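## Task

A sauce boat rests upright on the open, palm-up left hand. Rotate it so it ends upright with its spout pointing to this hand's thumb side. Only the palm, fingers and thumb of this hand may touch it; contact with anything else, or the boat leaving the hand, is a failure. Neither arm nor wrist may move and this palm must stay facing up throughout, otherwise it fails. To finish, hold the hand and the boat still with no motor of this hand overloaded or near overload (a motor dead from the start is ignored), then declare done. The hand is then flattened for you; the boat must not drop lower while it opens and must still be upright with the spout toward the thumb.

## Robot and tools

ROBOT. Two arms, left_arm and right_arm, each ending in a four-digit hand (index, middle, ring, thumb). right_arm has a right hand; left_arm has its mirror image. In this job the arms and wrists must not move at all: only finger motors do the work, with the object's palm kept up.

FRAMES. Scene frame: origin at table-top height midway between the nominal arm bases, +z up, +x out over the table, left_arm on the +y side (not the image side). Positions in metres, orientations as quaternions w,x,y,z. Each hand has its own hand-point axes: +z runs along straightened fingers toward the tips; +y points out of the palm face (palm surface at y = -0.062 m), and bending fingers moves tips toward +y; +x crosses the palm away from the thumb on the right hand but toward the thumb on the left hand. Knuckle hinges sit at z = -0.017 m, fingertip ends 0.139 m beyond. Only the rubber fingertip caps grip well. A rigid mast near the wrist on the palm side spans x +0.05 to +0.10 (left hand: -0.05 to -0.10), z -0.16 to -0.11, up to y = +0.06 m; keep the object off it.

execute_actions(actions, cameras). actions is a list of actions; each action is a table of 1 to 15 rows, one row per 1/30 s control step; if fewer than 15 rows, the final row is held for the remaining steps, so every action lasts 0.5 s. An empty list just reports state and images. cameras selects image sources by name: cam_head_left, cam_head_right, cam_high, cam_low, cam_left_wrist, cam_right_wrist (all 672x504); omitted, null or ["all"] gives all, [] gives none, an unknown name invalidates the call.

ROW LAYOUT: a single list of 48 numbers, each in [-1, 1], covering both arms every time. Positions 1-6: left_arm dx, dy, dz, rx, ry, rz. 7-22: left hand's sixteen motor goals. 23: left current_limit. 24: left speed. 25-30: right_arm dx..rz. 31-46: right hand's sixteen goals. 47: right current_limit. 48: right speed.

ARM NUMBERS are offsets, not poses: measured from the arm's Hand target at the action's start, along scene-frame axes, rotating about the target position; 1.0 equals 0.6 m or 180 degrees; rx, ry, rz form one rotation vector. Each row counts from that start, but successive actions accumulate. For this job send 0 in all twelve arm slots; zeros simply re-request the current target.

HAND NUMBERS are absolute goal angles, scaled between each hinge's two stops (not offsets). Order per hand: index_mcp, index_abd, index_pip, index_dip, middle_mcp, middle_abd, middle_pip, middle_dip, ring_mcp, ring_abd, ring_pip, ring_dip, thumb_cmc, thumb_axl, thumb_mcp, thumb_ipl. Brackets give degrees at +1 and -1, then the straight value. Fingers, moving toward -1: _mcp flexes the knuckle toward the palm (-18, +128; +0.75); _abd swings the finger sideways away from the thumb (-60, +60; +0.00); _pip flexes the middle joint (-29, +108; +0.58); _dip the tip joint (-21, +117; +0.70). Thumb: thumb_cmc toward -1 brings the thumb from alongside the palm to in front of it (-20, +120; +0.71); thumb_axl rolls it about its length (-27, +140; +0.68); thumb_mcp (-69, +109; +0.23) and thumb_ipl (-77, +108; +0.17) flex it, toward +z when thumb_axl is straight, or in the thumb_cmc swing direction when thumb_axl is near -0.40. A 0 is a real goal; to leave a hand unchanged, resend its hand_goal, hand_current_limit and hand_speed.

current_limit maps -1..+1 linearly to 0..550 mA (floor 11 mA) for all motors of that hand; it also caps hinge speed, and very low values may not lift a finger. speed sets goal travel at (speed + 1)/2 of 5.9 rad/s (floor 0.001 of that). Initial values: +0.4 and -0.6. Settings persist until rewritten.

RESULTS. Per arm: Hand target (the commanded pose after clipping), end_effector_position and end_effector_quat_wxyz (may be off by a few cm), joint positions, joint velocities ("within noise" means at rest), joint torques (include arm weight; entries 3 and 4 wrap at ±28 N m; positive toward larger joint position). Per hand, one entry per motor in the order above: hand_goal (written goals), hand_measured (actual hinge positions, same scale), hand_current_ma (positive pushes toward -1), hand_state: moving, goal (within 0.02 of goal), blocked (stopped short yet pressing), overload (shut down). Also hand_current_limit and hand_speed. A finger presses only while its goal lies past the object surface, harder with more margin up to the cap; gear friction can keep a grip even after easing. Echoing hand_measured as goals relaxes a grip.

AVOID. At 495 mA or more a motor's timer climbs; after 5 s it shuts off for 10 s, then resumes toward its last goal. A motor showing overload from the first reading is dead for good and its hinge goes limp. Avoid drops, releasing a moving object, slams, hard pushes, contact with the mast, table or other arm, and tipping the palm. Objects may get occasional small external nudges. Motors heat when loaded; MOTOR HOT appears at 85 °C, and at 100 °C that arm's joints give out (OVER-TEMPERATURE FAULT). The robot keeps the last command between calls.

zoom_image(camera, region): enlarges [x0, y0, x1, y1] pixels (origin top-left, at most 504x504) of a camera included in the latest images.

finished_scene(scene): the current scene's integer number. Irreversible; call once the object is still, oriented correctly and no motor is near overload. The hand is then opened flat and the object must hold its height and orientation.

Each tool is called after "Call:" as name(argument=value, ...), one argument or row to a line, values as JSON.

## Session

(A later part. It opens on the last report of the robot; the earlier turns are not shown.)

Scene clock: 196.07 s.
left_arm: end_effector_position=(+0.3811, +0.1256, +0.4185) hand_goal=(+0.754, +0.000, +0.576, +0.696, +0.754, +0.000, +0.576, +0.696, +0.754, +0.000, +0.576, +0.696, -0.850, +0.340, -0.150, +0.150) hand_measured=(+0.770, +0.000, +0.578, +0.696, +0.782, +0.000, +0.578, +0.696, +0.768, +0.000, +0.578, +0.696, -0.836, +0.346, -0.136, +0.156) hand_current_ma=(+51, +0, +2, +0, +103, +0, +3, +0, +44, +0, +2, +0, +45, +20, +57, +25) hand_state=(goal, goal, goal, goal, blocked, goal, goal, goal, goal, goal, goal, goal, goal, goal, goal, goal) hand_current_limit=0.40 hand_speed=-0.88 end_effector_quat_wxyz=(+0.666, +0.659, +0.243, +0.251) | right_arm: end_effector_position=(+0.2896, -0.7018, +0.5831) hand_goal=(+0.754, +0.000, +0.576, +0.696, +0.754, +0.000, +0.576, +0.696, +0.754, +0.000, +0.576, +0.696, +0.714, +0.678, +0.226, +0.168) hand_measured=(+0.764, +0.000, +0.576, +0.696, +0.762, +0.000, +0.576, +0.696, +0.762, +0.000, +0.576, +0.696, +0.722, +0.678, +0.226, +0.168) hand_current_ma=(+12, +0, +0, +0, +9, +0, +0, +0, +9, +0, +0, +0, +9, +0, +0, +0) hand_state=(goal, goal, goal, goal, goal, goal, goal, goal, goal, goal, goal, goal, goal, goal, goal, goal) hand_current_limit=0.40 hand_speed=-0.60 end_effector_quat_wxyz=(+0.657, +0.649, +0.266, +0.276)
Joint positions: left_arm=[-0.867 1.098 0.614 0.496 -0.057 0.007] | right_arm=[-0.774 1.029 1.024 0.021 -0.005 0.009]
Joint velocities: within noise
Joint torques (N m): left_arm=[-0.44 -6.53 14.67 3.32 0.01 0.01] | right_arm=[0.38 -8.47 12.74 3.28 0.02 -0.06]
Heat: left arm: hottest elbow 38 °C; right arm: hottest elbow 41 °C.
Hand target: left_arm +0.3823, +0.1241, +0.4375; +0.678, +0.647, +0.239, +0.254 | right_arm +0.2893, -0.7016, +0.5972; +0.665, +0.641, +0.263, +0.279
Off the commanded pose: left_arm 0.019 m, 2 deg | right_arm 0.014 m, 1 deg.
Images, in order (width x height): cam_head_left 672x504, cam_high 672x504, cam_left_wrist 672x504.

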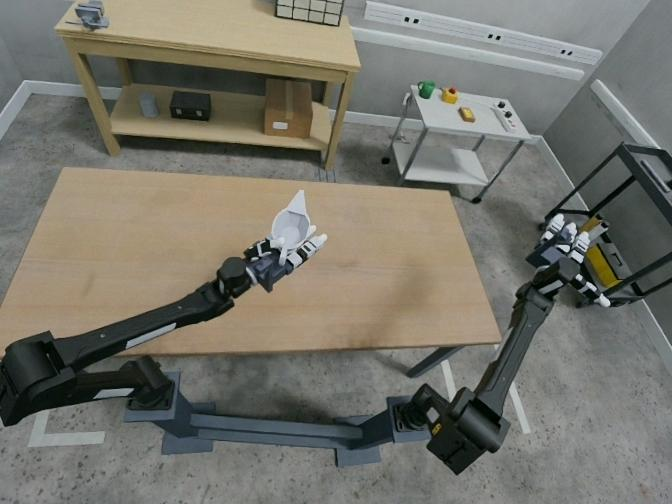

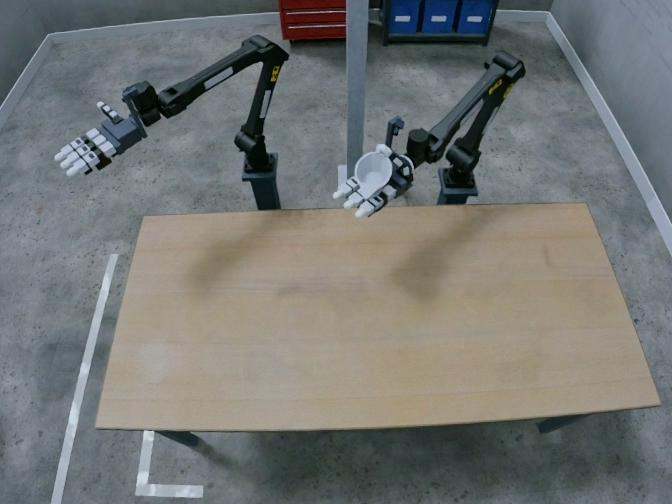

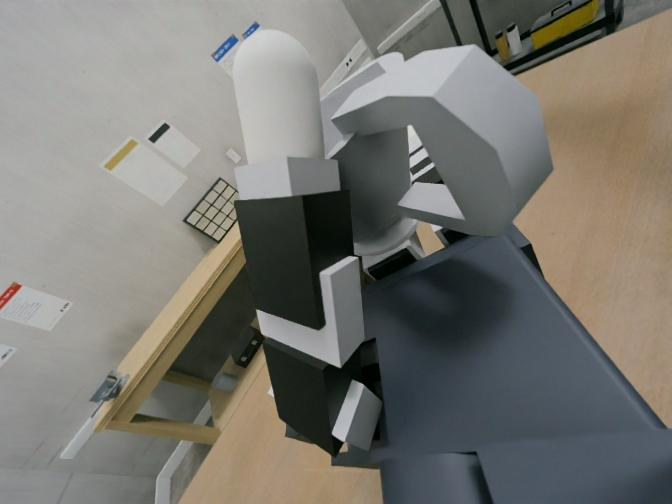

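Call:
execute_actions(
  actions=[
    [[0,0,0,0,0,0,0.754,0,0.576,0.696,0.754,0,0.576,0.696,0.754,0,0.576,0.696,-0.85,0.22,-0.15,0.15,0.4,-0.88,0,0,0,0,0,0,0.754,0,0.576,0.696,0.754,0,0.576,0.696,0.754,0,0.576,0.696,0.714,0.678,0.226,0.168,0.4,-0.6]],
  ],
  cameras=["cam_head_left", "cam_left_wrist", "cam_high"],
)

Call:
zoom_image(
  camera="cam_head_left",
  region=[230, 185, 340, 280],
)

Call:
zoom_image(
  camera="cam_high",
  region=[325, 140, 435, 225],
)

Scene clock: 200.57 s.
left_arm: end_effector_position=(+0.3811, +0.1256, +0.4185) hand_goal=(+0.754, +0.000, +0.576, +0.696, +0.754, +0.000, +0.576, +0.696, +0.754, +0.000, +0.576, +0.696, -0.850, +0.220, -0.150, +0.150) hand_measured=(+0.770, +0.000, +0.578, +0.696, +0.782, +0.000, +0.578, +0.696, +0.768, +0.000, +0.578, +0.696, -0.842, +0.224, -0.142, +0.156) hand_current_ma=(+51, +0, +2, +0, +103, +0, +3, +0, +44, +0, +2, +0, +23, +10, +34, +23) hand_state=(goal, goal, goal, goal, blocked, goal, goal, goal, goal, goal, goal, goal, goal, goal, goal, goal) hand_current_limit=0.40 hand_speed=-0.88 end_effector_quat_wxyz=(+0.666, +0.659, +0.243, +0.251) | right_arm: end_effector_position=(+0.2896, -0.7018, +0.5831) hand_goal=(+0.754, +0.000, +0.576, +0.696, +0.754, +0.000, +0.576, +0.696, +0.754, +0.000, +0.576, +0.696, +0.714, +0.678, +0.226, +0.168) hand_measured=(+0.764, +0.000, +0.576, +0.696, +0.762, +0.000, +0.576, +0.696, +0.762, +0.000, +0.576, +0.696, +0.722, +0.678, +0.226, +0.168) hand_current_ma=(+12, +0, +0, +0, +9, +0, +0, +0, +9, +0, +0, +0, +9, +0, +0, +0) hand_state=(goal, goal, goal, goal, goal, goal, goal, goal, goal, goal, goal, goal, goal, goal, goal, goal) hand_current_limit=0.40 hand_speed=-0.60 end_effector_quat_wxyz=(+0.657, +0.649, +0.266, +0.276)
Joint positions: left_arm=[-0.867 1.098 0.614 0.496 -0.057 0.007] | right_arm=[-0.774 1.029 1.024 0.021 -0.005 0.009]
Joint velocities: within noise
Joint torques (N m): left_arm=[-0.38 -6.36 14.69 3.32 0 -0.01] | right_arm=[0.38 -8.47 12.72 3.29 0.02 -0.05]
Heat: left arm: hottest elbow 38 °C; right arm: hottest elbow 41 °C.
Hand target: left_arm +0.3823, +0.1241, +0.4375; +0.678, +0.647, +0.239, +0.254 | right_arm +0.2893, -0.7016, +0.5972; +0.665, +0.641, +0.263, +0.279
Off the commanded pose: left_arm 0.019 m, 2 deg | right_arm 0.014 m, 1 deg.
Images, in order (width x height): cam_head_left 672x504, cam_high 672x504, cam_left_wrist 672x504.

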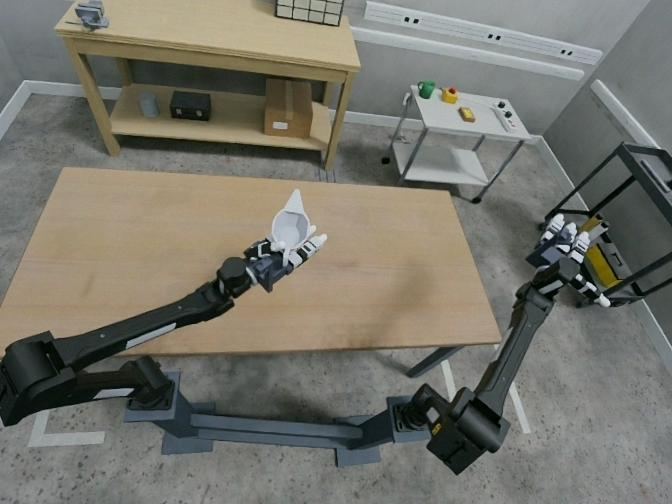

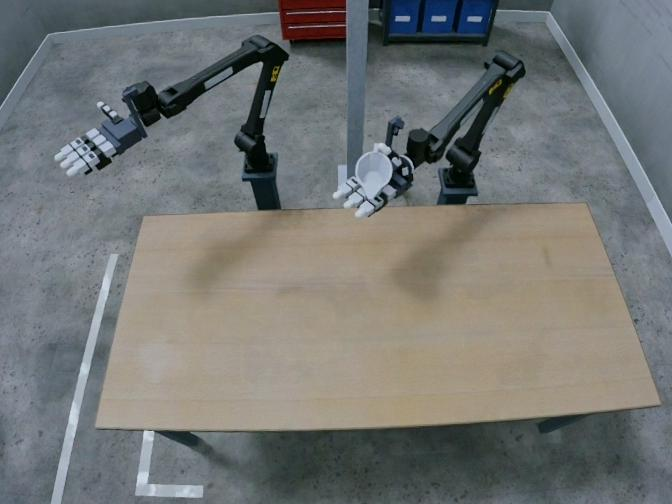

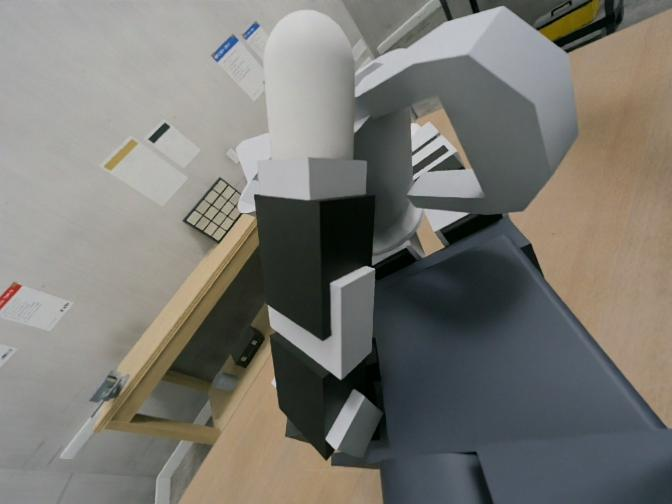

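Scaled by 4.582 from the camera's 672x504 image, which has a finer 960x720 frame.

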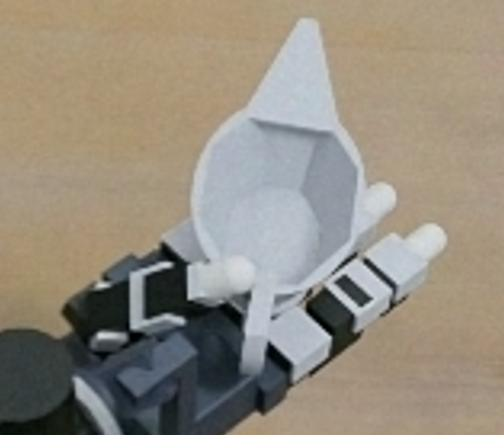

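Scaled by 4.582 from the camera's 672x504 image, which has a finer 960x720 frame.

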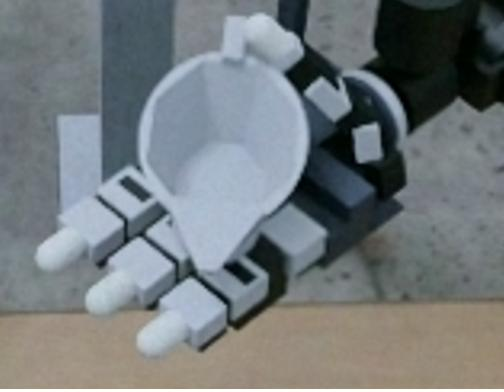

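Call:
execute_actions(
  actions=[
    [[0,0,0,0,0,0,0.754,0,0.576,0.696,0.754,0,0.576,0.696,0.754,0,0.576,0.696,-0.8,0.22,0.05,0.17,0.4,-0.85,0,0,0,0,0,0,0.754,0,0.576,0.696,0.754,0,0.576,0.696,0.754,0,0.576,0.696,0.714,0.678,0.226,0.168,0.4,-0.6]],
    [[0,0,0,0,0,0,0.754,0,0.576,0.696,0.754,0,0.576,0.696,0.754,0,0.576,0.696,-0.8,0.1,0.2,0.17,0.4,-0.8,0,0,0,0,0,0,0.754,0,0.576,0.696,0.754,0,0.576,0.696,0.754,0,0.576,0.696,0.714,0.678,0.226,0.168,0.4,-0.6]],
    [[0,0,0,0,0,0,0.754,0,0.576,0.696,0.754,0,0.576,0.696,0.754,0,0.576,0.696,-0.8,-0.2,0.2,0.17,0.4,-0.8,0,0,0,0,0,0,0.754,0,0.576,0.696,0.754,0,0.576,0.696,0.754,0,0.576,0.696,0.714,0.678,0.226,0.168,0.4,-0.6]],
    [[0,0,0,0,0,0,0.754,0,0.576,0.696,0.754,0,0.576,0.696,0.754,0,0.576,0.696,-0.8,-0.4,0.2,0.17,0.4,-0.8,0,0,0,0,0,0,0.754,0,0.576,0.696,0.754,0,0.576,0.696,0.754,0,0.576,0.696,0.714,0.678,0.226,0.168,0.4,-0.6]],
  ],
  cameras=["cam_head_left", "cam_left_wrist", "cam_high"],
)

Call:
zoom_image(
  camera="cam_head_left",
  region=[230, 185, 340, 280],
)

Call:
zoom_image(
  camera="cam_high",
  region=[325, 140, 435, 225],
)

Scene clock: 247.43 s.
left_arm: end_effector_position=(+0.3811, +0.1256, +0.4185) hand_goal=(+0.754, +0.000, +0.576, +0.696, +0.754, +0.000, +0.576, +0.696, +0.754, +0.000, +0.576, +0.696, -0.800, -0.400, +0.200, +0.170) hand_measured=(+0.770, +0.000, +0.578, +0.696, +0.782, +0.000, +0.578, +0.696, +0.768, +0.000, +0.578, +0.696, -0.810, -0.398, +0.196, +0.166) hand_current_ma=(+51, +0, +2, +0, +103, +0, +3, +0, +44, +0, +2, +0, -30, +7, -17, -10) hand_state=(goal, goal, goal, goal, blocked, goal, goal, goal, goal, goal, goal, goal, goal, goal, goal, goal) hand_current_limit=0.40 hand_speed=-0.80 end_effector_quat_wxyz=(+0.666, +0.659, +0.243, +0.251) | right_arm: end_effector_position=(+0.2896, -0.7018, +0.5831) hand_goal=(+0.754, +0.000, +0.576, +0.696, +0.754, +0.000, +0.576, +0.696, +0.754, +0.000, +0.576, +0.696, +0.714, +0.678, +0.226, +0.168) hand_measured=(+0.764, +0.000, +0.576, +0.696, +0.762, +0.000, +0.576, +0.696, +0.762, +0.000, +0.576, +0.696, +0.722, +0.678, +0.226, +0.168) hand_current_ma=(+12, +0, +0, +0, +9, +0, +0, +0, +9, +0, +0, +0, +9, +0, +0, +0) hand_state=(goal, goal, goal, goal, goal, goal, goal, goal, goal, goal, goal, goal, goal, goal, goal, goal) hand_current_limit=0.40 hand_speed=-0.60 end_effector_quat_wxyz=(+0.657, +0.649, +0.266, +0.276)
Joint positions: left_arm=[-0.867 1.098 0.614 0.496 -0.057 0.007] | right_arm=[-0.774 1.029 1.024 0.021 -0.005 0.009]
Joint velocities: within noise
Joint torques (N m): left_arm=[-0.38 -6.36 14.68 3.28 0 0.01] | right_arm=[0.38 -8.53 12.72 3.28 0.02 -0.05]
Heat: left arm: hottest elbow 38 °C; right arm: hottest elbow 41 °C.
Hand target: left_arm +0.3823, +0.1241, +0.4375; +0.678, +0.647, +0.239, +0.254 | right_arm +0.2893, -0.7016, +0.5972; +0.665, +0.641, +0.263, +0.279
Off the commanded pose: left_arm 0.019 m, 2 deg | right_arm 0.014 m, 1 deg.
Images, in order (width x height): cam_head_left 672x504, cam_high 672x504, cam_left_wrist 672x504.

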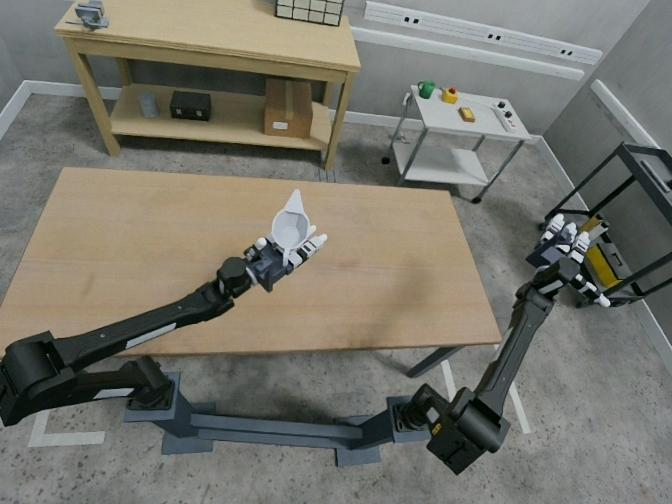

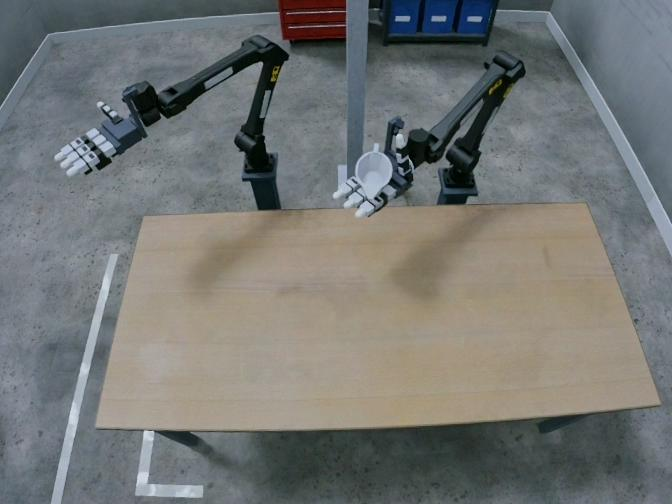

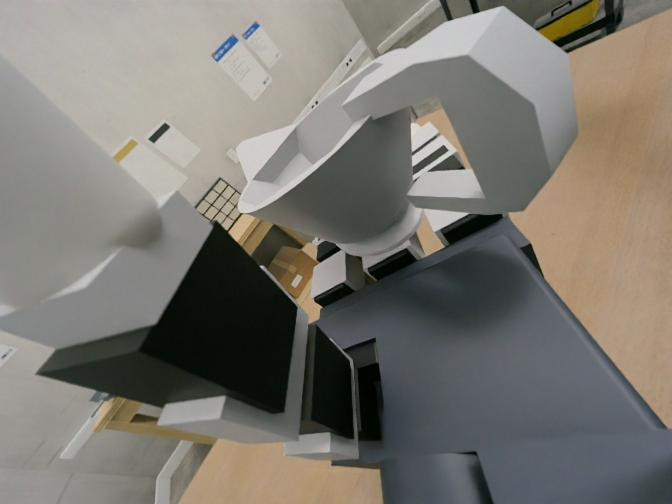

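Scaled by 4.582 from the camera's 672x504 image, which has a finer 960x720 frame.

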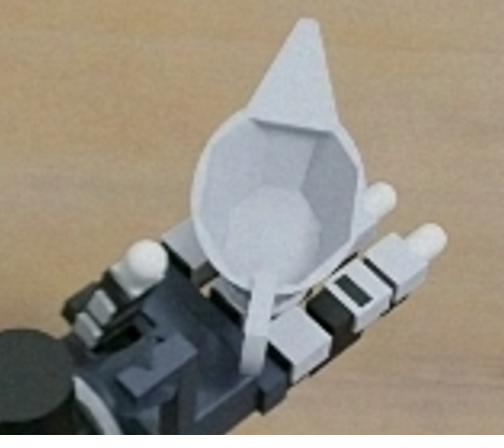

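Scaled by 4.582 from the camera's 672x504 image, which has a finer 960x720 frame.

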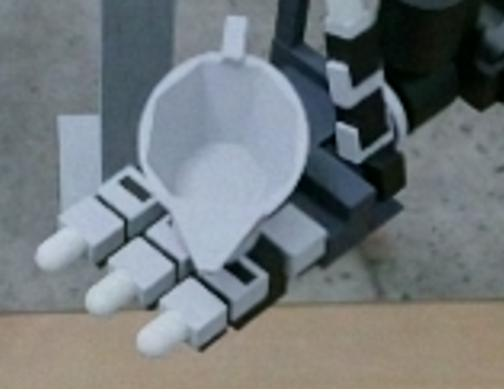

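Call:
execute_actions(
  actions=[
    [[0,0,0,0,0,0,0.754,0,0.576,0.696,0.754,0,0.576,0.696,0.754,0,0.576,0.696,-0.8,-0.38,-0.2,0.17,0.4,-0.8,0,0,0,0,0,0,0.754,0,0.576,0.696,0.754,0,0.576,0.696,0.754,0,0.576,0.696,0.714,0.678,0.226,0.168,0.4,-0.6]],
    [[0,0,0,0,0,0,0.754,0,0.576,0.696,0.754,0,0.576,0.696,0.754,0,0.576,0.696,-0.8,-0.38,-0.4,0.17,0.4,-0.8,0,0,0,0,0,0,0.754,0,0.576,0.696,0.754,0,0.576,0.696,0.754,0,0.576,0.696,0.714,0.678,0.226,0.168,0.4,-0.6]],
  ],
  cameras=["cam_head_left", "cam_left_wrist", "cam_high"],
)

Call:
zoom_image(
  camera="cam_head_left",
  region=[230, 185, 340, 280],
)

Call:
zoom_image(
  camera="cam_high",
  region=[325, 140, 435, 225],
)

Scene clock: 265.03 s.
left_arm: end_effector_position=(+0.3811, +0.1256, +0.4185) hand_goal=(+0.754, +0.000, +0.576, +0.696, +0.754, +0.000, +0.576, +0.696, +0.754, +0.000, +0.576, +0.696, -0.800, -0.380, -0.400, +0.170) hand_measured=(+0.770, +0.000, +0.578, +0.696, +0.782, +0.000, +0.578, +0.696, +0.768, +0.000, +0.578, +0.696, -0.810, -0.382, -0.404, +0.166) hand_current_ma=(+51, +0, +2, +0, +103, +0, +3, +0, +44, +0, +2, +0, -29, -7, -11, -10) hand_state=(goal, goal, goal, goal, blocked, goal, goal, goal, goal, goal, goal, goal, goal, goal, goal, goal) hand_current_limit=0.40 hand_speed=-0.80 end_effector_quat_wxyz=(+0.666, +0.659, +0.243, +0.251) | right_arm: end_effector_position=(+0.2896, -0.7018, +0.5831) hand_goal=(+0.754, +0.000, +0.576, +0.696, +0.754, +0.000, +0.576, +0.696, +0.754, +0.000, +0.576, +0.696, +0.714, +0.678, +0.226, +0.168) hand_measured=(+0.764, +0.000, +0.576, +0.696, +0.762, +0.000, +0.576, +0.696, +0.762, +0.000, +0.576, +0.696, +0.722, +0.678, +0.226, +0.168) hand_current_ma=(+12, +0, +0, +0, +9, +0, +0, +0, +9, +0, +0, +0, +9, +0, +0, +0) hand_state=(goal, goal, goal, goal, goal, goal, goal, goal, goal, goal, goal, goal, goal, goal, goal, goal) hand_current_limit=0.40 hand_speed=-0.60 end_effector_quat_wxyz=(+0.657, +0.649, +0.266, +0.276)
Joint positions: left_arm=[-0.867 1.098 0.614 0.496 -0.057 0.007] | right_arm=[-0.774 1.029 1.024 0.021 -0.005 0.009]
Joint velocities: within noise
Joint torques (N m): left_arm=[-0.44 -6.48 14.65 3.23 0 -0.02] | right_arm=[0.38 -8.59 12.74 3.29 0.02 -0.05]
Heat: left arm: hottest elbow 38 °C; right arm: hottest elbow 42 °C.
Hand target: left_arm +0.3823, +0.1241, +0.4375; +0.678, +0.647, +0.239, +0.254 | right_arm +0.2893, -0.7016, +0.5972; +0.665, +0.641, +0.263, +0.279
Off the commanded pose: left_arm 0.019 m, 2 deg | right_arm 0.014 m, 1 deg.
Images, in order (width x height): cam_head_left 672x504, cam_high 672x504, cam_left_wrist 672x504.

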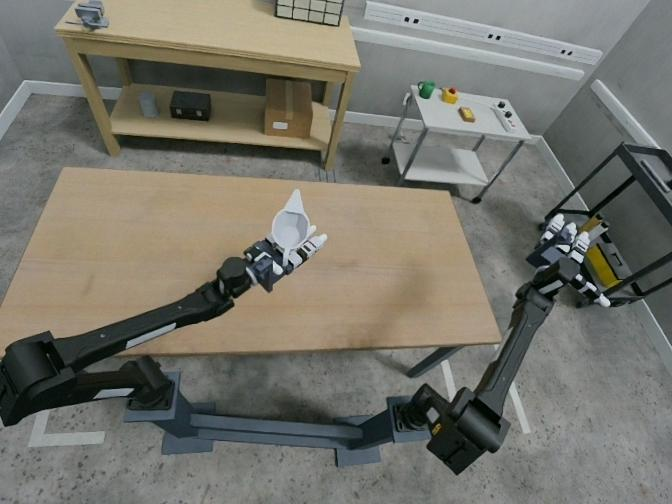

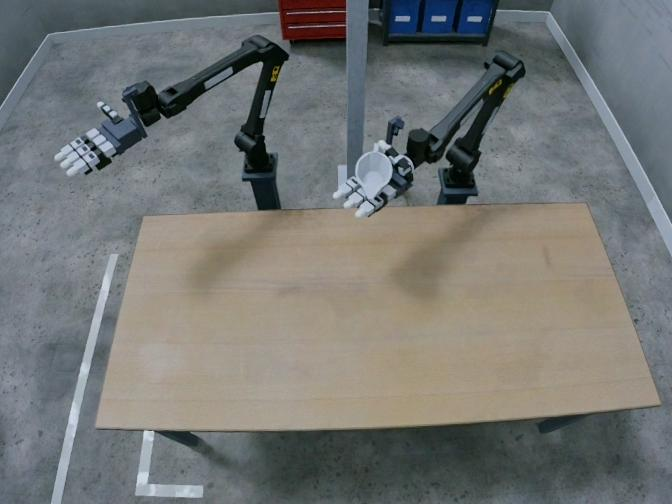

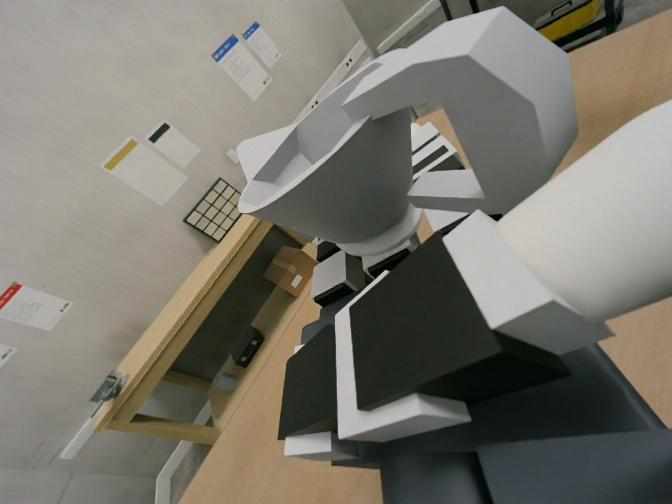

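Scaled by 4.582 from the camera's 672x504 image, which has a finer 960x720 frame.

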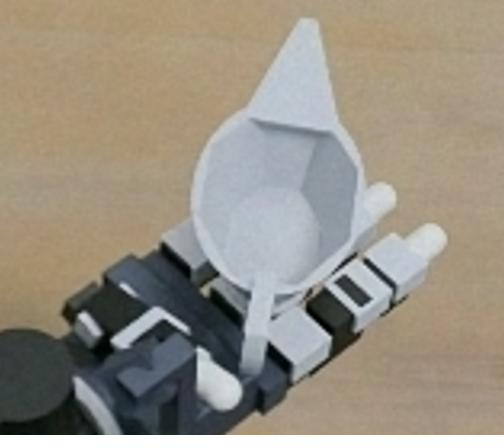

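Scaled by 4.582 from the camera's 672x504 image, which has a finer 960x720 frame.

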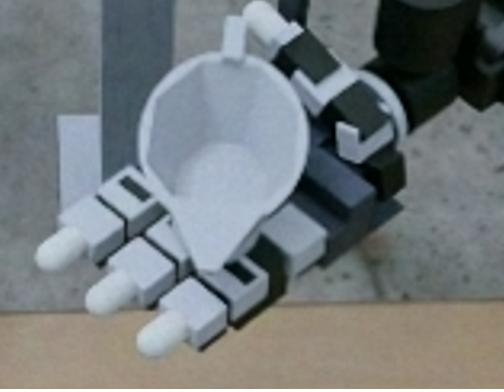

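Call:
execute_actions(
  actions=[
    [[0,0,0,0,0,0,0.754,0,0.576,0.696,0.754,0,0.576,0.696,0.754,0,0.576,0.696,-0.8,-0.38,-0.48,0.17,0.4,-0.85,0,0,0,0,0,0,0.754,0,0.576,0.696,0.754,0,0.576,0.696,0.754,0,0.576,0.696,0.714,0.678,0.226,0.168,0.4,-0.6]],
    [[0,0,0,0,0,0,0.754,0,0.576,0.696,0.754,0,0.576,0.696,0.754,0,0.576,0.696,-0.8,-0.22,-0.48,0.17,0.4,-0.87,0,0,0,0,0,0,0.754,0,0.576,0.696,0.754,0,0.576,0.696,0.754,0,0.576,0.696,0.714,0.678,0.226,0.168,0.4,-0.6]],
  ],
  cameras=["cam_head_left", "cam_left_wrist", "cam_high"],
)

Call:
zoom_image(
  camera="cam_head_left",
  region=[230, 185, 340, 280],
)

Call:
zoom_image(
  camera="cam_high",
  region=[325, 140, 435, 225],
)

Scene clock: 272.80 s.
left_arm: end_effector_position=(+0.3811, +0.1256, +0.4185) hand_goal=(+0.754, +0.000, +0.576, +0.696, +0.754, +0.000, +0.576, +0.696, +0.754, +0.000, +0.576, +0.696, -0.800, -0.220, -0.480, +0.170) hand_measured=(+0.778, +0.000, +0.578, +0.696, +0.782, +0.000, +0.578, +0.696, +0.768, +0.000, +0.578, +0.696, -0.812, -0.238, -0.486, +0.166) hand_current_ma=(+88, +0, +6, +0, +103, +0, +3, +0, +44, +0, +2, +0, -39, -68, -21, -10) hand_state=(blocked, goal, goal, goal, blocked, goal, goal, goal, goal, goal, goal, goal, goal, goal, goal, goal) hand_current_limit=0.40 hand_speed=-0.87 end_effector_quat_wxyz=(+0.666, +0.659, +0.243, +0.251) | right_arm: end_effector_position=(+0.2896, -0.7018, +0.5831) hand_goal=(+0.754, +0.000, +0.576, +0.696, +0.754, +0.000, +0.576, +0.696, +0.754, +0.000, +0.576, +0.696, +0.714, +0.678, +0.226, +0.168) hand_measured=(+0.764, +0.000, +0.576, +0.696, +0.762, +0.000, +0.576, +0.696, +0.762, +0.000, +0.576, +0.696, +0.722, +0.678, +0.226, +0.168) hand_current_ma=(+12, +0, +0, +0, +9, +0, +0, +0, +9, +0, +0, +0, +9, +0, +0, +0) hand_state=(goal, goal, goal, goal, goal, goal, goal, goal, goal, goal, goal, goal, goal, goal, goal, goal) hand_current_limit=0.40 hand_speed=-0.60 end_effector_quat_wxyz=(+0.657, +0.649, +0.266, +0.276)
Joint positions: left_arm=[-0.867 1.098 0.614 0.496 -0.057 0.007] | right_arm=[-0.774 1.029 1.024 0.021 -0.005 0.009]
Joint velocities: within noise
Joint torques (N m): left_arm=[-0.32 -6.42 14.65 3.29 0.01 -0.03] | right_arm=[0.38 -8.47 12.74 3.29 0.02 -0.05]
Heat: left arm: hottest elbow 39 °C; right arm: hottest elbow 42 °C.
Hand target: left_arm +0.3823, +0.1241, +0.4375; +0.678, +0.647, +0.239, +0.254 | right_arm +0.2893, -0.7016, +0.5972; +0.665, +0.641, +0.263, +0.279
Off the commanded pose: left_arm 0.019 m, 2 deg | right_arm 0.014 m, 1 deg.
Images, in order (width x height): cam_head_left 672x504, cam_high 672x504, cam_left_wrist 672x504.

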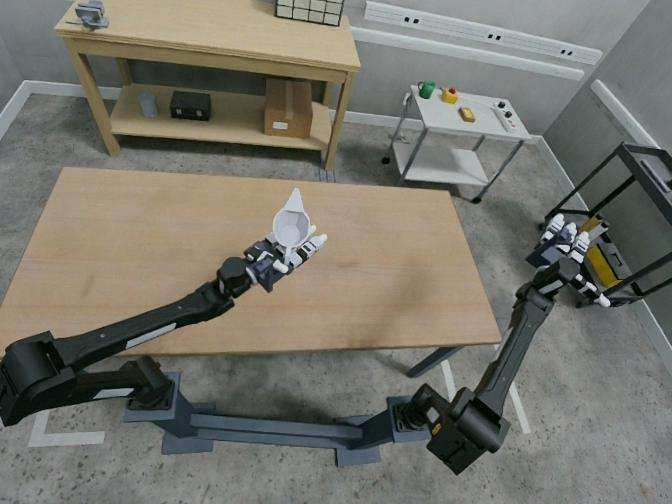

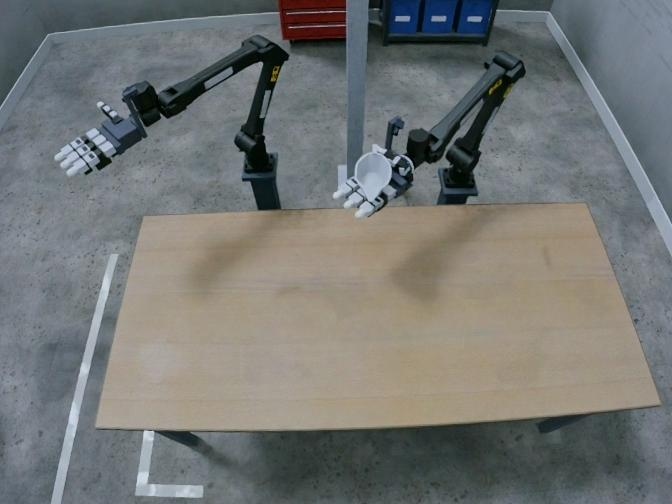

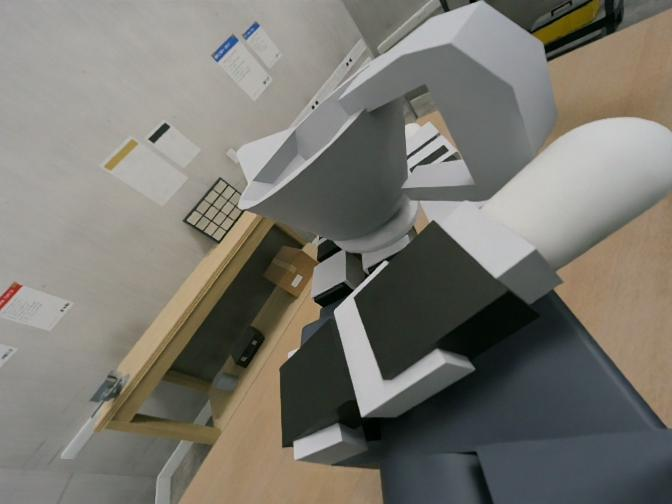

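Scaled by 4.582 from the camera's 672x504 image, which has a finer 960x720 frame.

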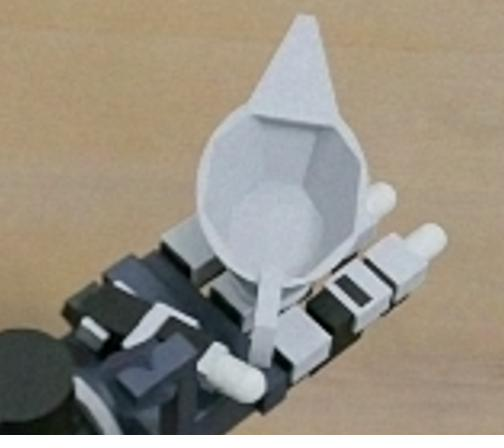

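Scaled by 4.582 from the camera's 672x504 image, which has a finer 960x720 frame.

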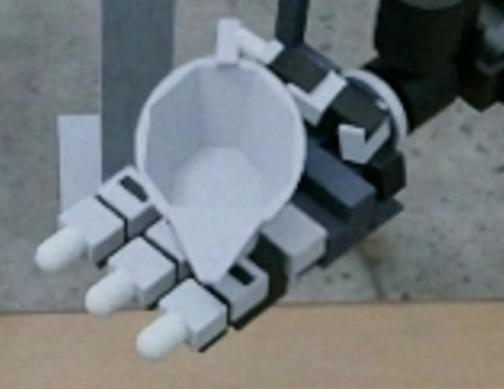

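Call:
execute_actions(
  actions=[
    [[0,0,0,0,0,0,0.754,0,0.576,0.696,0.754,0,0.576,0.696,0.754,0,0.576,0.696,-0.8,-0.08,-0.48,0.17,0.4,-0.87,0,0,0,0,0,0,0.754,0,0.576,0.696,0.754,0,0.576,0.696,0.754,0,0.576,0.696,0.714,0.678,0.226,0.168,0.4,-0.6]],
  ],
  cameras=["cam_head_left", "cam_left_wrist", "cam_high"],
)

Call:
zoom_image(
  camera="cam_head_left",
  region=[230, 185, 340, 280],
)

Call:
zoom_image(
  camera="cam_high",
  region=[325, 140, 435, 225],
)

Scene clock: 279.47 s.
left_arm: end_effector_position=(+0.3811, +0.1256, +0.4185) hand_goal=(+0.754, +0.000, +0.576, +0.696, +0.754, +0.000, +0.576, +0.696, +0.754, +0.000, +0.576, +0.696, -0.800, -0.080, -0.480, +0.170) hand_measured=(+0.782, +0.000, +0.582, +0.696, +0.782, +0.000, +0.578, +0.696, +0.768, +0.000, +0.578, +0.696, -0.814, -0.098, -0.486, +0.166) hand_current_ma=(+100, +0, +15, +0, +103, +0, +3, +0, +44, +0, +2, +0, -42, -71, -23, -10) hand_state=(blocked, goal, goal, goal, blocked, goal, goal, goal, goal, goal, goal, goal, goal, goal, goal, goal) hand_current_limit=0.40 hand_speed=-0.87 end_effector_quat_wxyz=(+0.666, +0.659, +0.243, +0.251) | right_arm: end_effector_position=(+0.2896, -0.7018, +0.5831) hand_goal=(+0.754, +0.000, +0.576, +0.696, +0.754, +0.000, +0.576, +0.696, +0.754, +0.000, +0.576, +0.696, +0.714, +0.678, +0.226, +0.168) hand_measured=(+0.764, +0.000, +0.576, +0.696, +0.762, +0.000, +0.576, +0.696, +0.762, +0.000, +0.576, +0.696, +0.722, +0.678, +0.226, +0.168) hand_current_ma=(+12, +0, +0, +0, +9, +0, +0, +0, +9, +0, +0, +0, +9, +0, +0, +0) hand_state=(goal, goal, goal, goal, goal, goal, goal, goal, goal, goal, goal, goal, goal, goal, goal, goal) hand_current_limit=0.40 hand_speed=-0.60 end_effector_quat_wxyz=(+0.657, +0.649, +0.266, +0.276)
Joint positions: left_arm=[-0.867 1.098 0.614 0.496 -0.057 0.007] | right_arm=[-0.774 1.029 1.024 0.021 -0.005 0.009]
Joint velocities: within noise
Joint torques (N m): left_arm=[-0.21 -6.53 14.68 3.32 0 -0.03] | right_arm=[0.44 -8.47 12.74 3.3 0.02 -0.06]
Heat: left arm: hottest elbow 39 °C; right arm: hottest elbow 42 °C.
Hand target: left_arm +0.3823, +0.1241, +0.4375; +0.678, +0.647, +0.239, +0.254 | right_arm +0.2893, -0.7016, +0.5972; +0.665, +0.641, +0.263, +0.279
Off the commanded pose: left_arm 0.019 m, 2 deg | right_arm 0.014 m, 1 deg.
Images, in order (width x height): cam_head_left 672x504, cam_high 672x504, cam_left_wrist 672x504.

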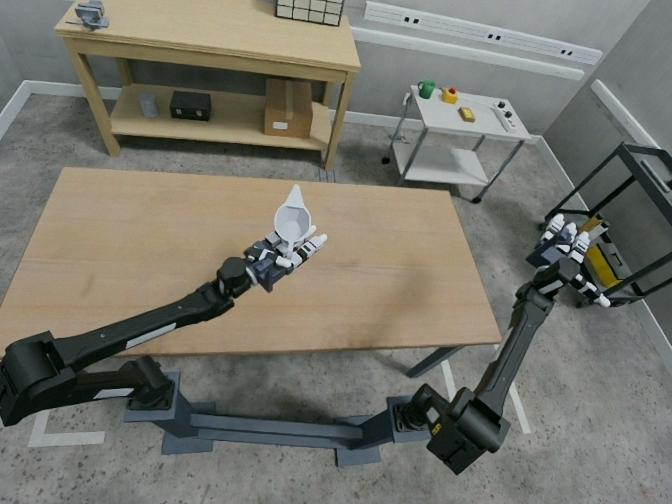

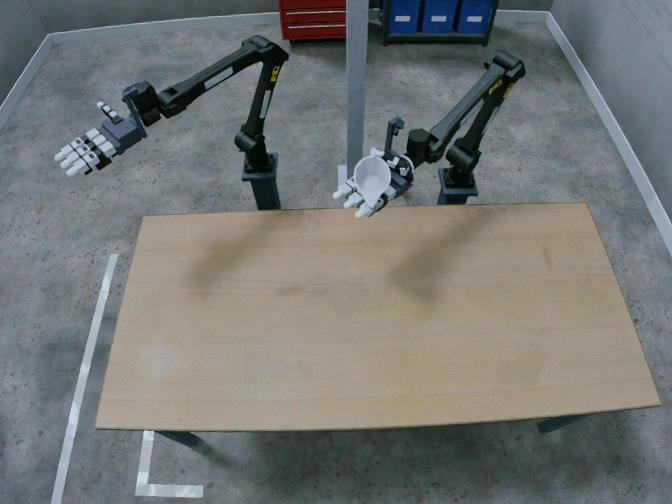

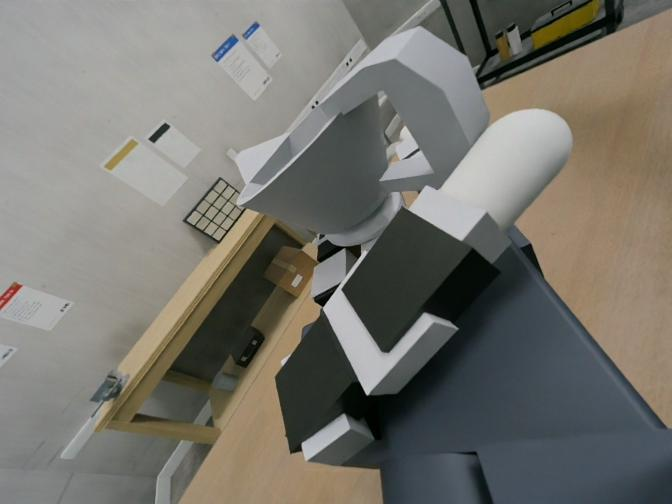

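Scaled by 4.582 from the camera's 672x504 image, which has a finer 960x720 frame.

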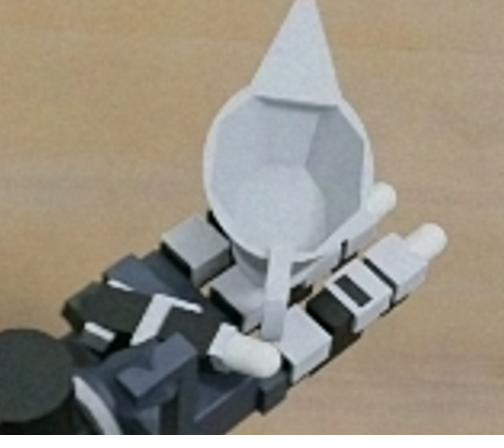

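Scaled by 4.582 from the camera's 672x504 image, which has a finer 960x720 frame.

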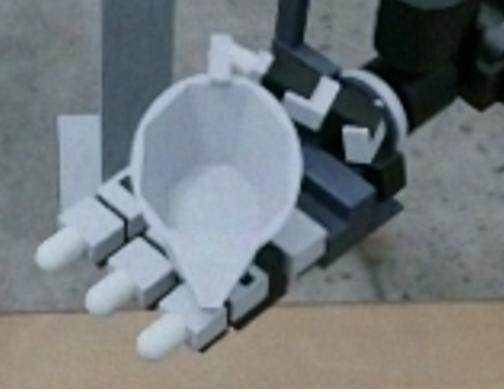

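Call:
execute_actions(
  actions=[
    [[0,0,0,0,0,0,0.754,0.2,0.576,0.696,0.754,0.2,0.576,0.696,0.754,0.1,0.576,0.696,-0.8,-0.1,-0.48,0.17,0.4,-0.9,0,0,0,0,0,0,0.754,0,0.576,0.696,0.754,0,0.576,0.696,0.754,0,0.576,0.696,0.714,0.678,0.226,0.168,0.4,-0.6]],
    [[0,0,0,0,0,0,0.754,0.35,0.576,0.696,0.754,0.35,0.576,0.696,0.754,0.2,0.576,0.696,-0.8,-0.1,-0.48,0.17,0.4,-0.9,0,0,0,0,0,0,0.754,0,0.576,0.696,0.754,0,0.576,0.696,0.754,0,0.576,0.696,0.714,0.678,0.226,0.168,0.4,-0.6]],
  ],
  cameras=["cam_head_left", "cam_left_wrist", "cam_high"],
)

Call:
zoom_image(
  camera="cam_head_left",
  region=[230, 185, 340, 280],
)

Call:
zoom_image(
  camera="cam_high",
  region=[325, 140, 435, 225],
)

Scene clock: 293.60 s.
left_arm: end_effector_position=(+0.3811, +0.1256, +0.4185) hand_goal=(+0.754, +0.350, +0.576, +0.696, +0.754, +0.350, +0.576, +0.696, +0.754, +0.200, +0.576, +0.696, -0.800, -0.100, -0.480, +0.170) hand_measured=(+0.782, +0.346, +0.582, +0.696, +0.782, +0.346, +0.578, +0.696, +0.768, +0.196, +0.578, +0.696, -0.814, -0.102, -0.486, +0.166) hand_current_ma=(+100, -9, +15, +0, +103, -6, +7, +0, +44, -7, +2, +0, -42, -5, -26, -10) hand_state=(blocked, goal, goal, goal, blocked, goal, goal, goal, goal, goal, goal, goal, goal, goal, goal, goal) hand_current_limit=0.40 hand_speed=-0.90 end_effector_quat_wxyz=(+0.666, +0.659, +0.243, +0.251) | right_arm: end_effector_position=(+0.2896, -0.7018, +0.5831) hand_goal=(+0.754, +0.000, +0.576, +0.696, +0.754, +0.000, +0.576, +0.696, +0.754, +0.000, +0.576, +0.696, +0.714, +0.678, +0.226, +0.168) hand_measured=(+0.764, +0.000, +0.576, +0.696, +0.762, +0.000, +0.576, +0.696, +0.762, +0.000, +0.576, +0.696, +0.722, +0.678, +0.226, +0.168) hand_current_ma=(+12, +0, +0, +0, +9, +0, +0, +0, +9, +0, +0, +0, +9, +0, +0, +0) hand_state=(goal, goal, goal, goal, goal, goal, goal, goal, goal, goal, goal, goal, goal, goal, goal, goal) hand_current_limit=0.40 hand_speed=-0.60 end_effector_quat_wxyz=(+0.657, +0.649, +0.266, +0.276)
Joint positions: left_arm=[-0.867 1.098 0.614 0.496 -0.057 0.007] | right_arm=[-0.774 1.029 1.024 0.021 -0.005 0.009]
Joint velocities: within noise
Joint torques (N m): left_arm=[-0.38 -6.42 14.68 3.28 0 0.02] | right_arm=[0.5 -8.47 12.74 3.29 0.02 -0.05]
Heat: left arm: hottest elbow 39 °C; right arm: hottest elbow 42 °C.
Hand target: left_arm +0.3823, +0.1241, +0.4375; +0.678, +0.647, +0.239, +0.254 | right_arm +0.2893, -0.7016, +0.5972; +0.665, +0.641, +0.263, +0.279
Off the commanded pose: left_arm 0.019 m, 2 deg | right_arm 0.014 m, 1 deg.
Images, in order (width x height): cam_head_left 672x504, cam_high 672x504, cam_left_wrist 672x504.

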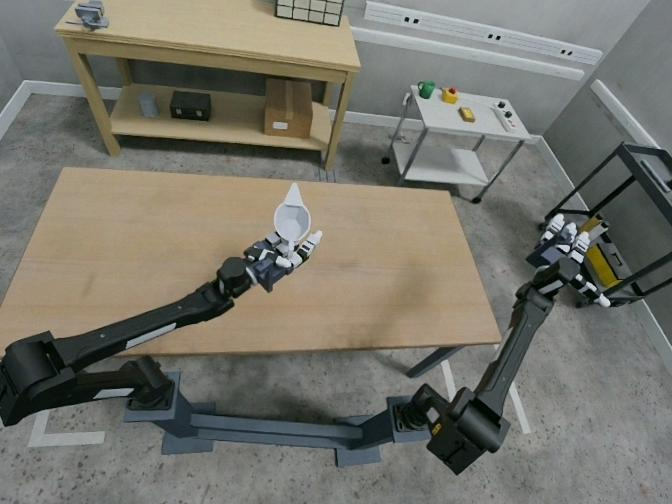

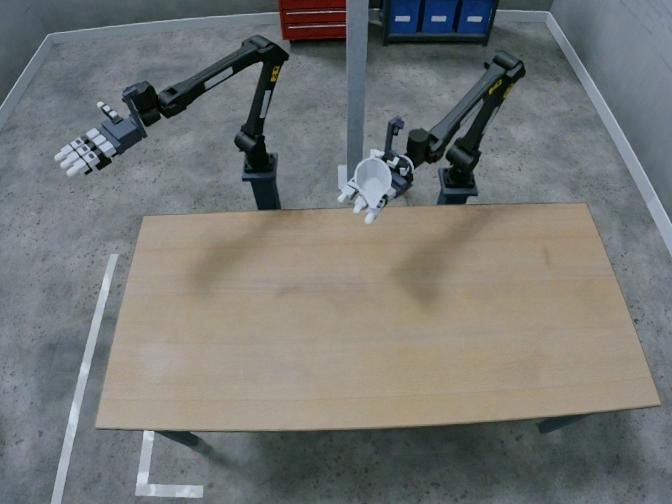

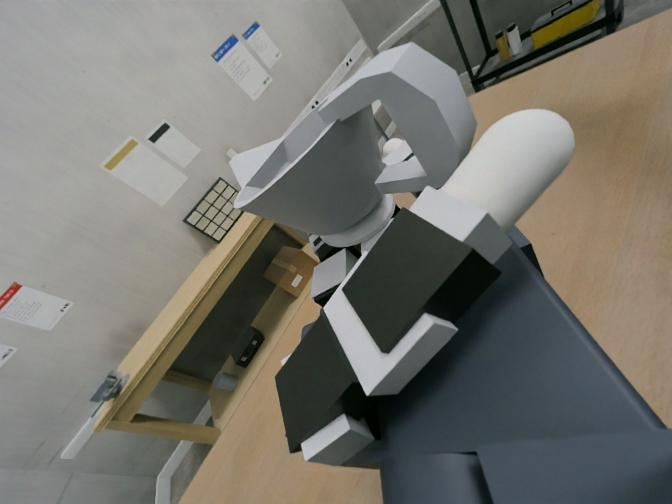

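Scaled by 4.582 from the camera's 672x504 image, which has a finer 960x720 frame.

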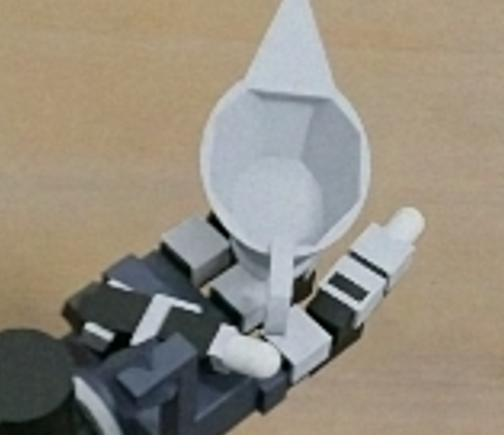

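Scaled by 4.582 from the camera's 672x504 image, which has a finer 960x720 frame.

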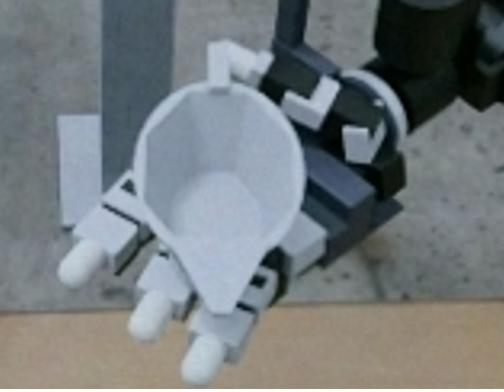

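Call:
execute_actions(
  actions=[
    [[0,0,0,0,0,0,0.754,0.35,0.576,0.696,0.754,0.0,0.576,0.696,0.754,-0.1,0.576,0.696,-0.8,-0.1,-0.48,0.17,0.4,-0.88,0,0,0,0,0,0,0.754,0,0.576,0.696,0.754,0,0.576,0.696,0.754,0,0.576,0.696,0.714,0.678,0.226,0.168,0.4,-0.6]],
    [[0,0,0,0,0,0,0.754,0.1,0.576,0.696,0.754,-0.17,0.576,0.696,0.754,-0.17,0.576,0.696,-0.8,-0.1,-0.48,0.17,0.4,-0.88,0,0,0,0,0,0,0.754,0,0.576,0.696,0.754,0,0.576,0.696,0.754,0,0.576,0.696,0.714,0.678,0.226,0.168,0.4,-0.6]],
    [[0,0,0,0,0,0,0.754,-0.2,0.576,0.696,0.754,-0.17,0.576,0.696,0.754,-0.17,0.576,0.696,-0.8,-0.1,-0.48,0.17,0.4,-0.85,0,0,0,0,0,0,0.754,0,0.576,0.696,0.754,0,0.576,0.696,0.754,0,0.576,0.696,0.714,0.678,0.226,0.168,0.4,-0.6]],
  ],
  cameras=["cam_head_left", "cam_left_wrist", "cam_high"],
)

Call:
zoom_image(
  camera="cam_head_left",
  region=[230, 175, 340, 280],
)

Call:
zoom_image(
  camera="cam_high",
  region=[325, 140, 435, 225],
)

Scene clock: 316.03 s.
left_arm: end_effector_position=(+0.3811, +0.1256, +0.4185) hand_goal=(+0.754, -0.200, +0.576, +0.696, +0.754, -0.170, +0.576, +0.696, +0.754, -0.170, +0.576, +0.696, -0.800, -0.100, -0.480, +0.170) hand_measured=(+0.782, -0.192, +0.582, +0.696, +0.782, -0.168, +0.578, +0.696, +0.768, -0.166, +0.578, +0.696, -0.814, -0.106, -0.486, +0.166) hand_current_ma=(+100, +20, +15, +0, +103, +4, +7, +0, +44, +7, +2, +0, -42, -19, -26, -10) hand_state=(blocked, goal, goal, goal, blocked, goal, goal, goal, goal, goal, goal, goal, goal, goal, goal, goal) hand_current_limit=0.40 hand_speed=-0.85 end_effector_quat_wxyz=(+0.666, +0.659, +0.243, +0.251) | right_arm: end_effector_position=(+0.2896, -0.7018, +0.5831) hand_goal=(+0.754, +0.000, +0.576, +0.696, +0.754, +0.000, +0.576, +0.696, +0.754, +0.000, +0.576, +0.696, +0.714, +0.678, +0.226, +0.168) hand_measured=(+0.764, +0.000, +0.576, +0.696, +0.762, +0.000, +0.576, +0.696, +0.762, +0.000, +0.576, +0.696, +0.722, +0.678, +0.226, +0.168) hand_current_ma=(+12, +0, +0, +0, +9, +0, +0, +0, +9, +0, +0, +0, +9, +0, +0, +0) hand_state=(goal, goal, goal, goal, goal, goal, goal, goal, goal, goal, goal, goal, goal, goal, goal, goal) hand_current_limit=0.40 hand_speed=-0.60 end_effector_quat_wxyz=(+0.657, +0.649, +0.266, +0.276)
Joint positions: left_arm=[-0.867 1.098 0.614 0.496 -0.057 0.007] | right_arm=[-0.774 1.029 1.024 0.021 -0.005 0.009]
Joint velocities: within noise
Joint torques (N m): left_arm=[-0.26 -6.36 14.65 3.3 0 -0.04] | right_arm=[0.44 -8.53 12.75 3.28 0.02 -0.06]
Heat: left arm: hottest elbow 39 °C; right arm: hottest elbow 42 °C.
Hand target: left_arm +0.3823, +0.1241, +0.4375; +0.678, +0.647, +0.239, +0.254 | right_arm +0.2893, -0.7016, +0.5972; +0.665, +0.641, +0.263, +0.279
Off the commanded pose: left_arm 0.019 m, 2 deg | right_arm 0.014 m, 1 deg.
Images, in order (width x height): cam_head_left 672x504, cam_high 672x504, cam_left_wrist 672x504.

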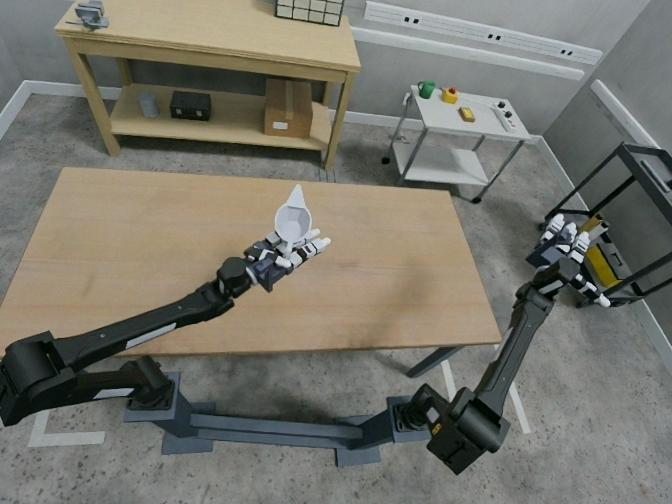

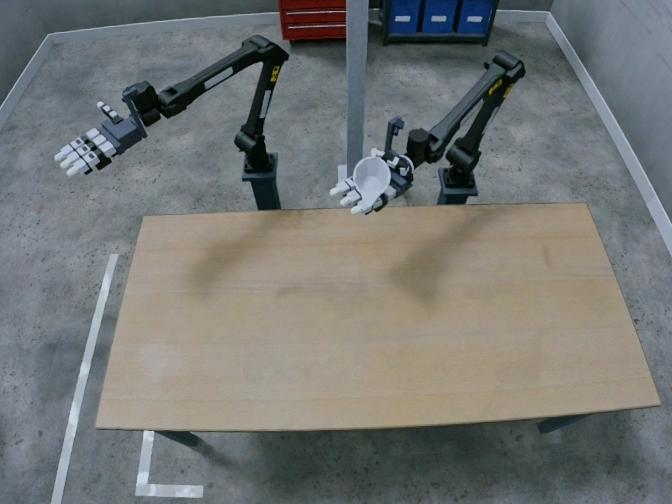

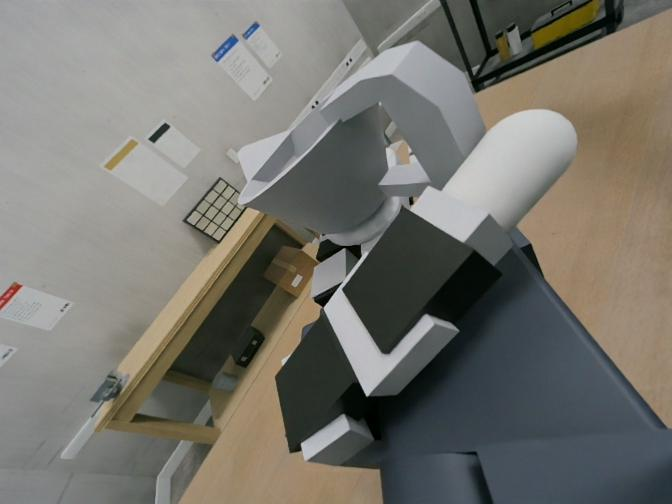

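Scaled by 4.582 from the camera's 672x504 image, which has a finer 960x720 frame.

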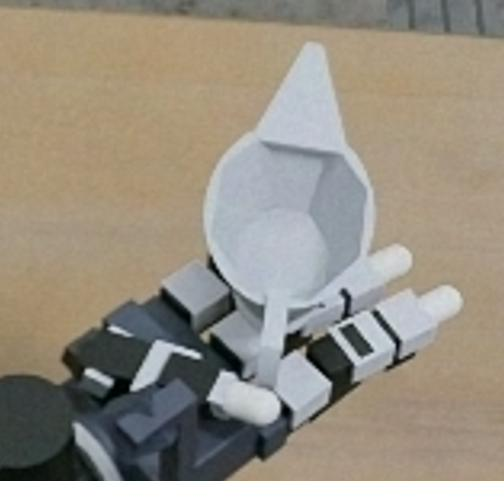

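Scaled by 4.582 from the camera's 672x504 image, which has a finer 960x720 frame.

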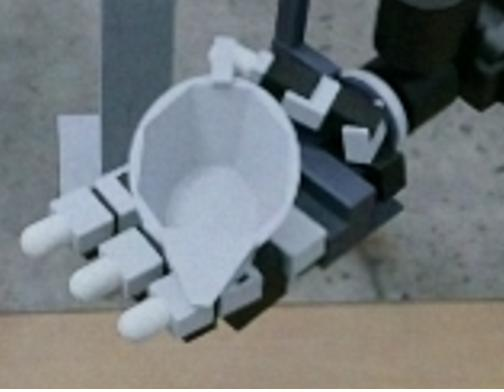

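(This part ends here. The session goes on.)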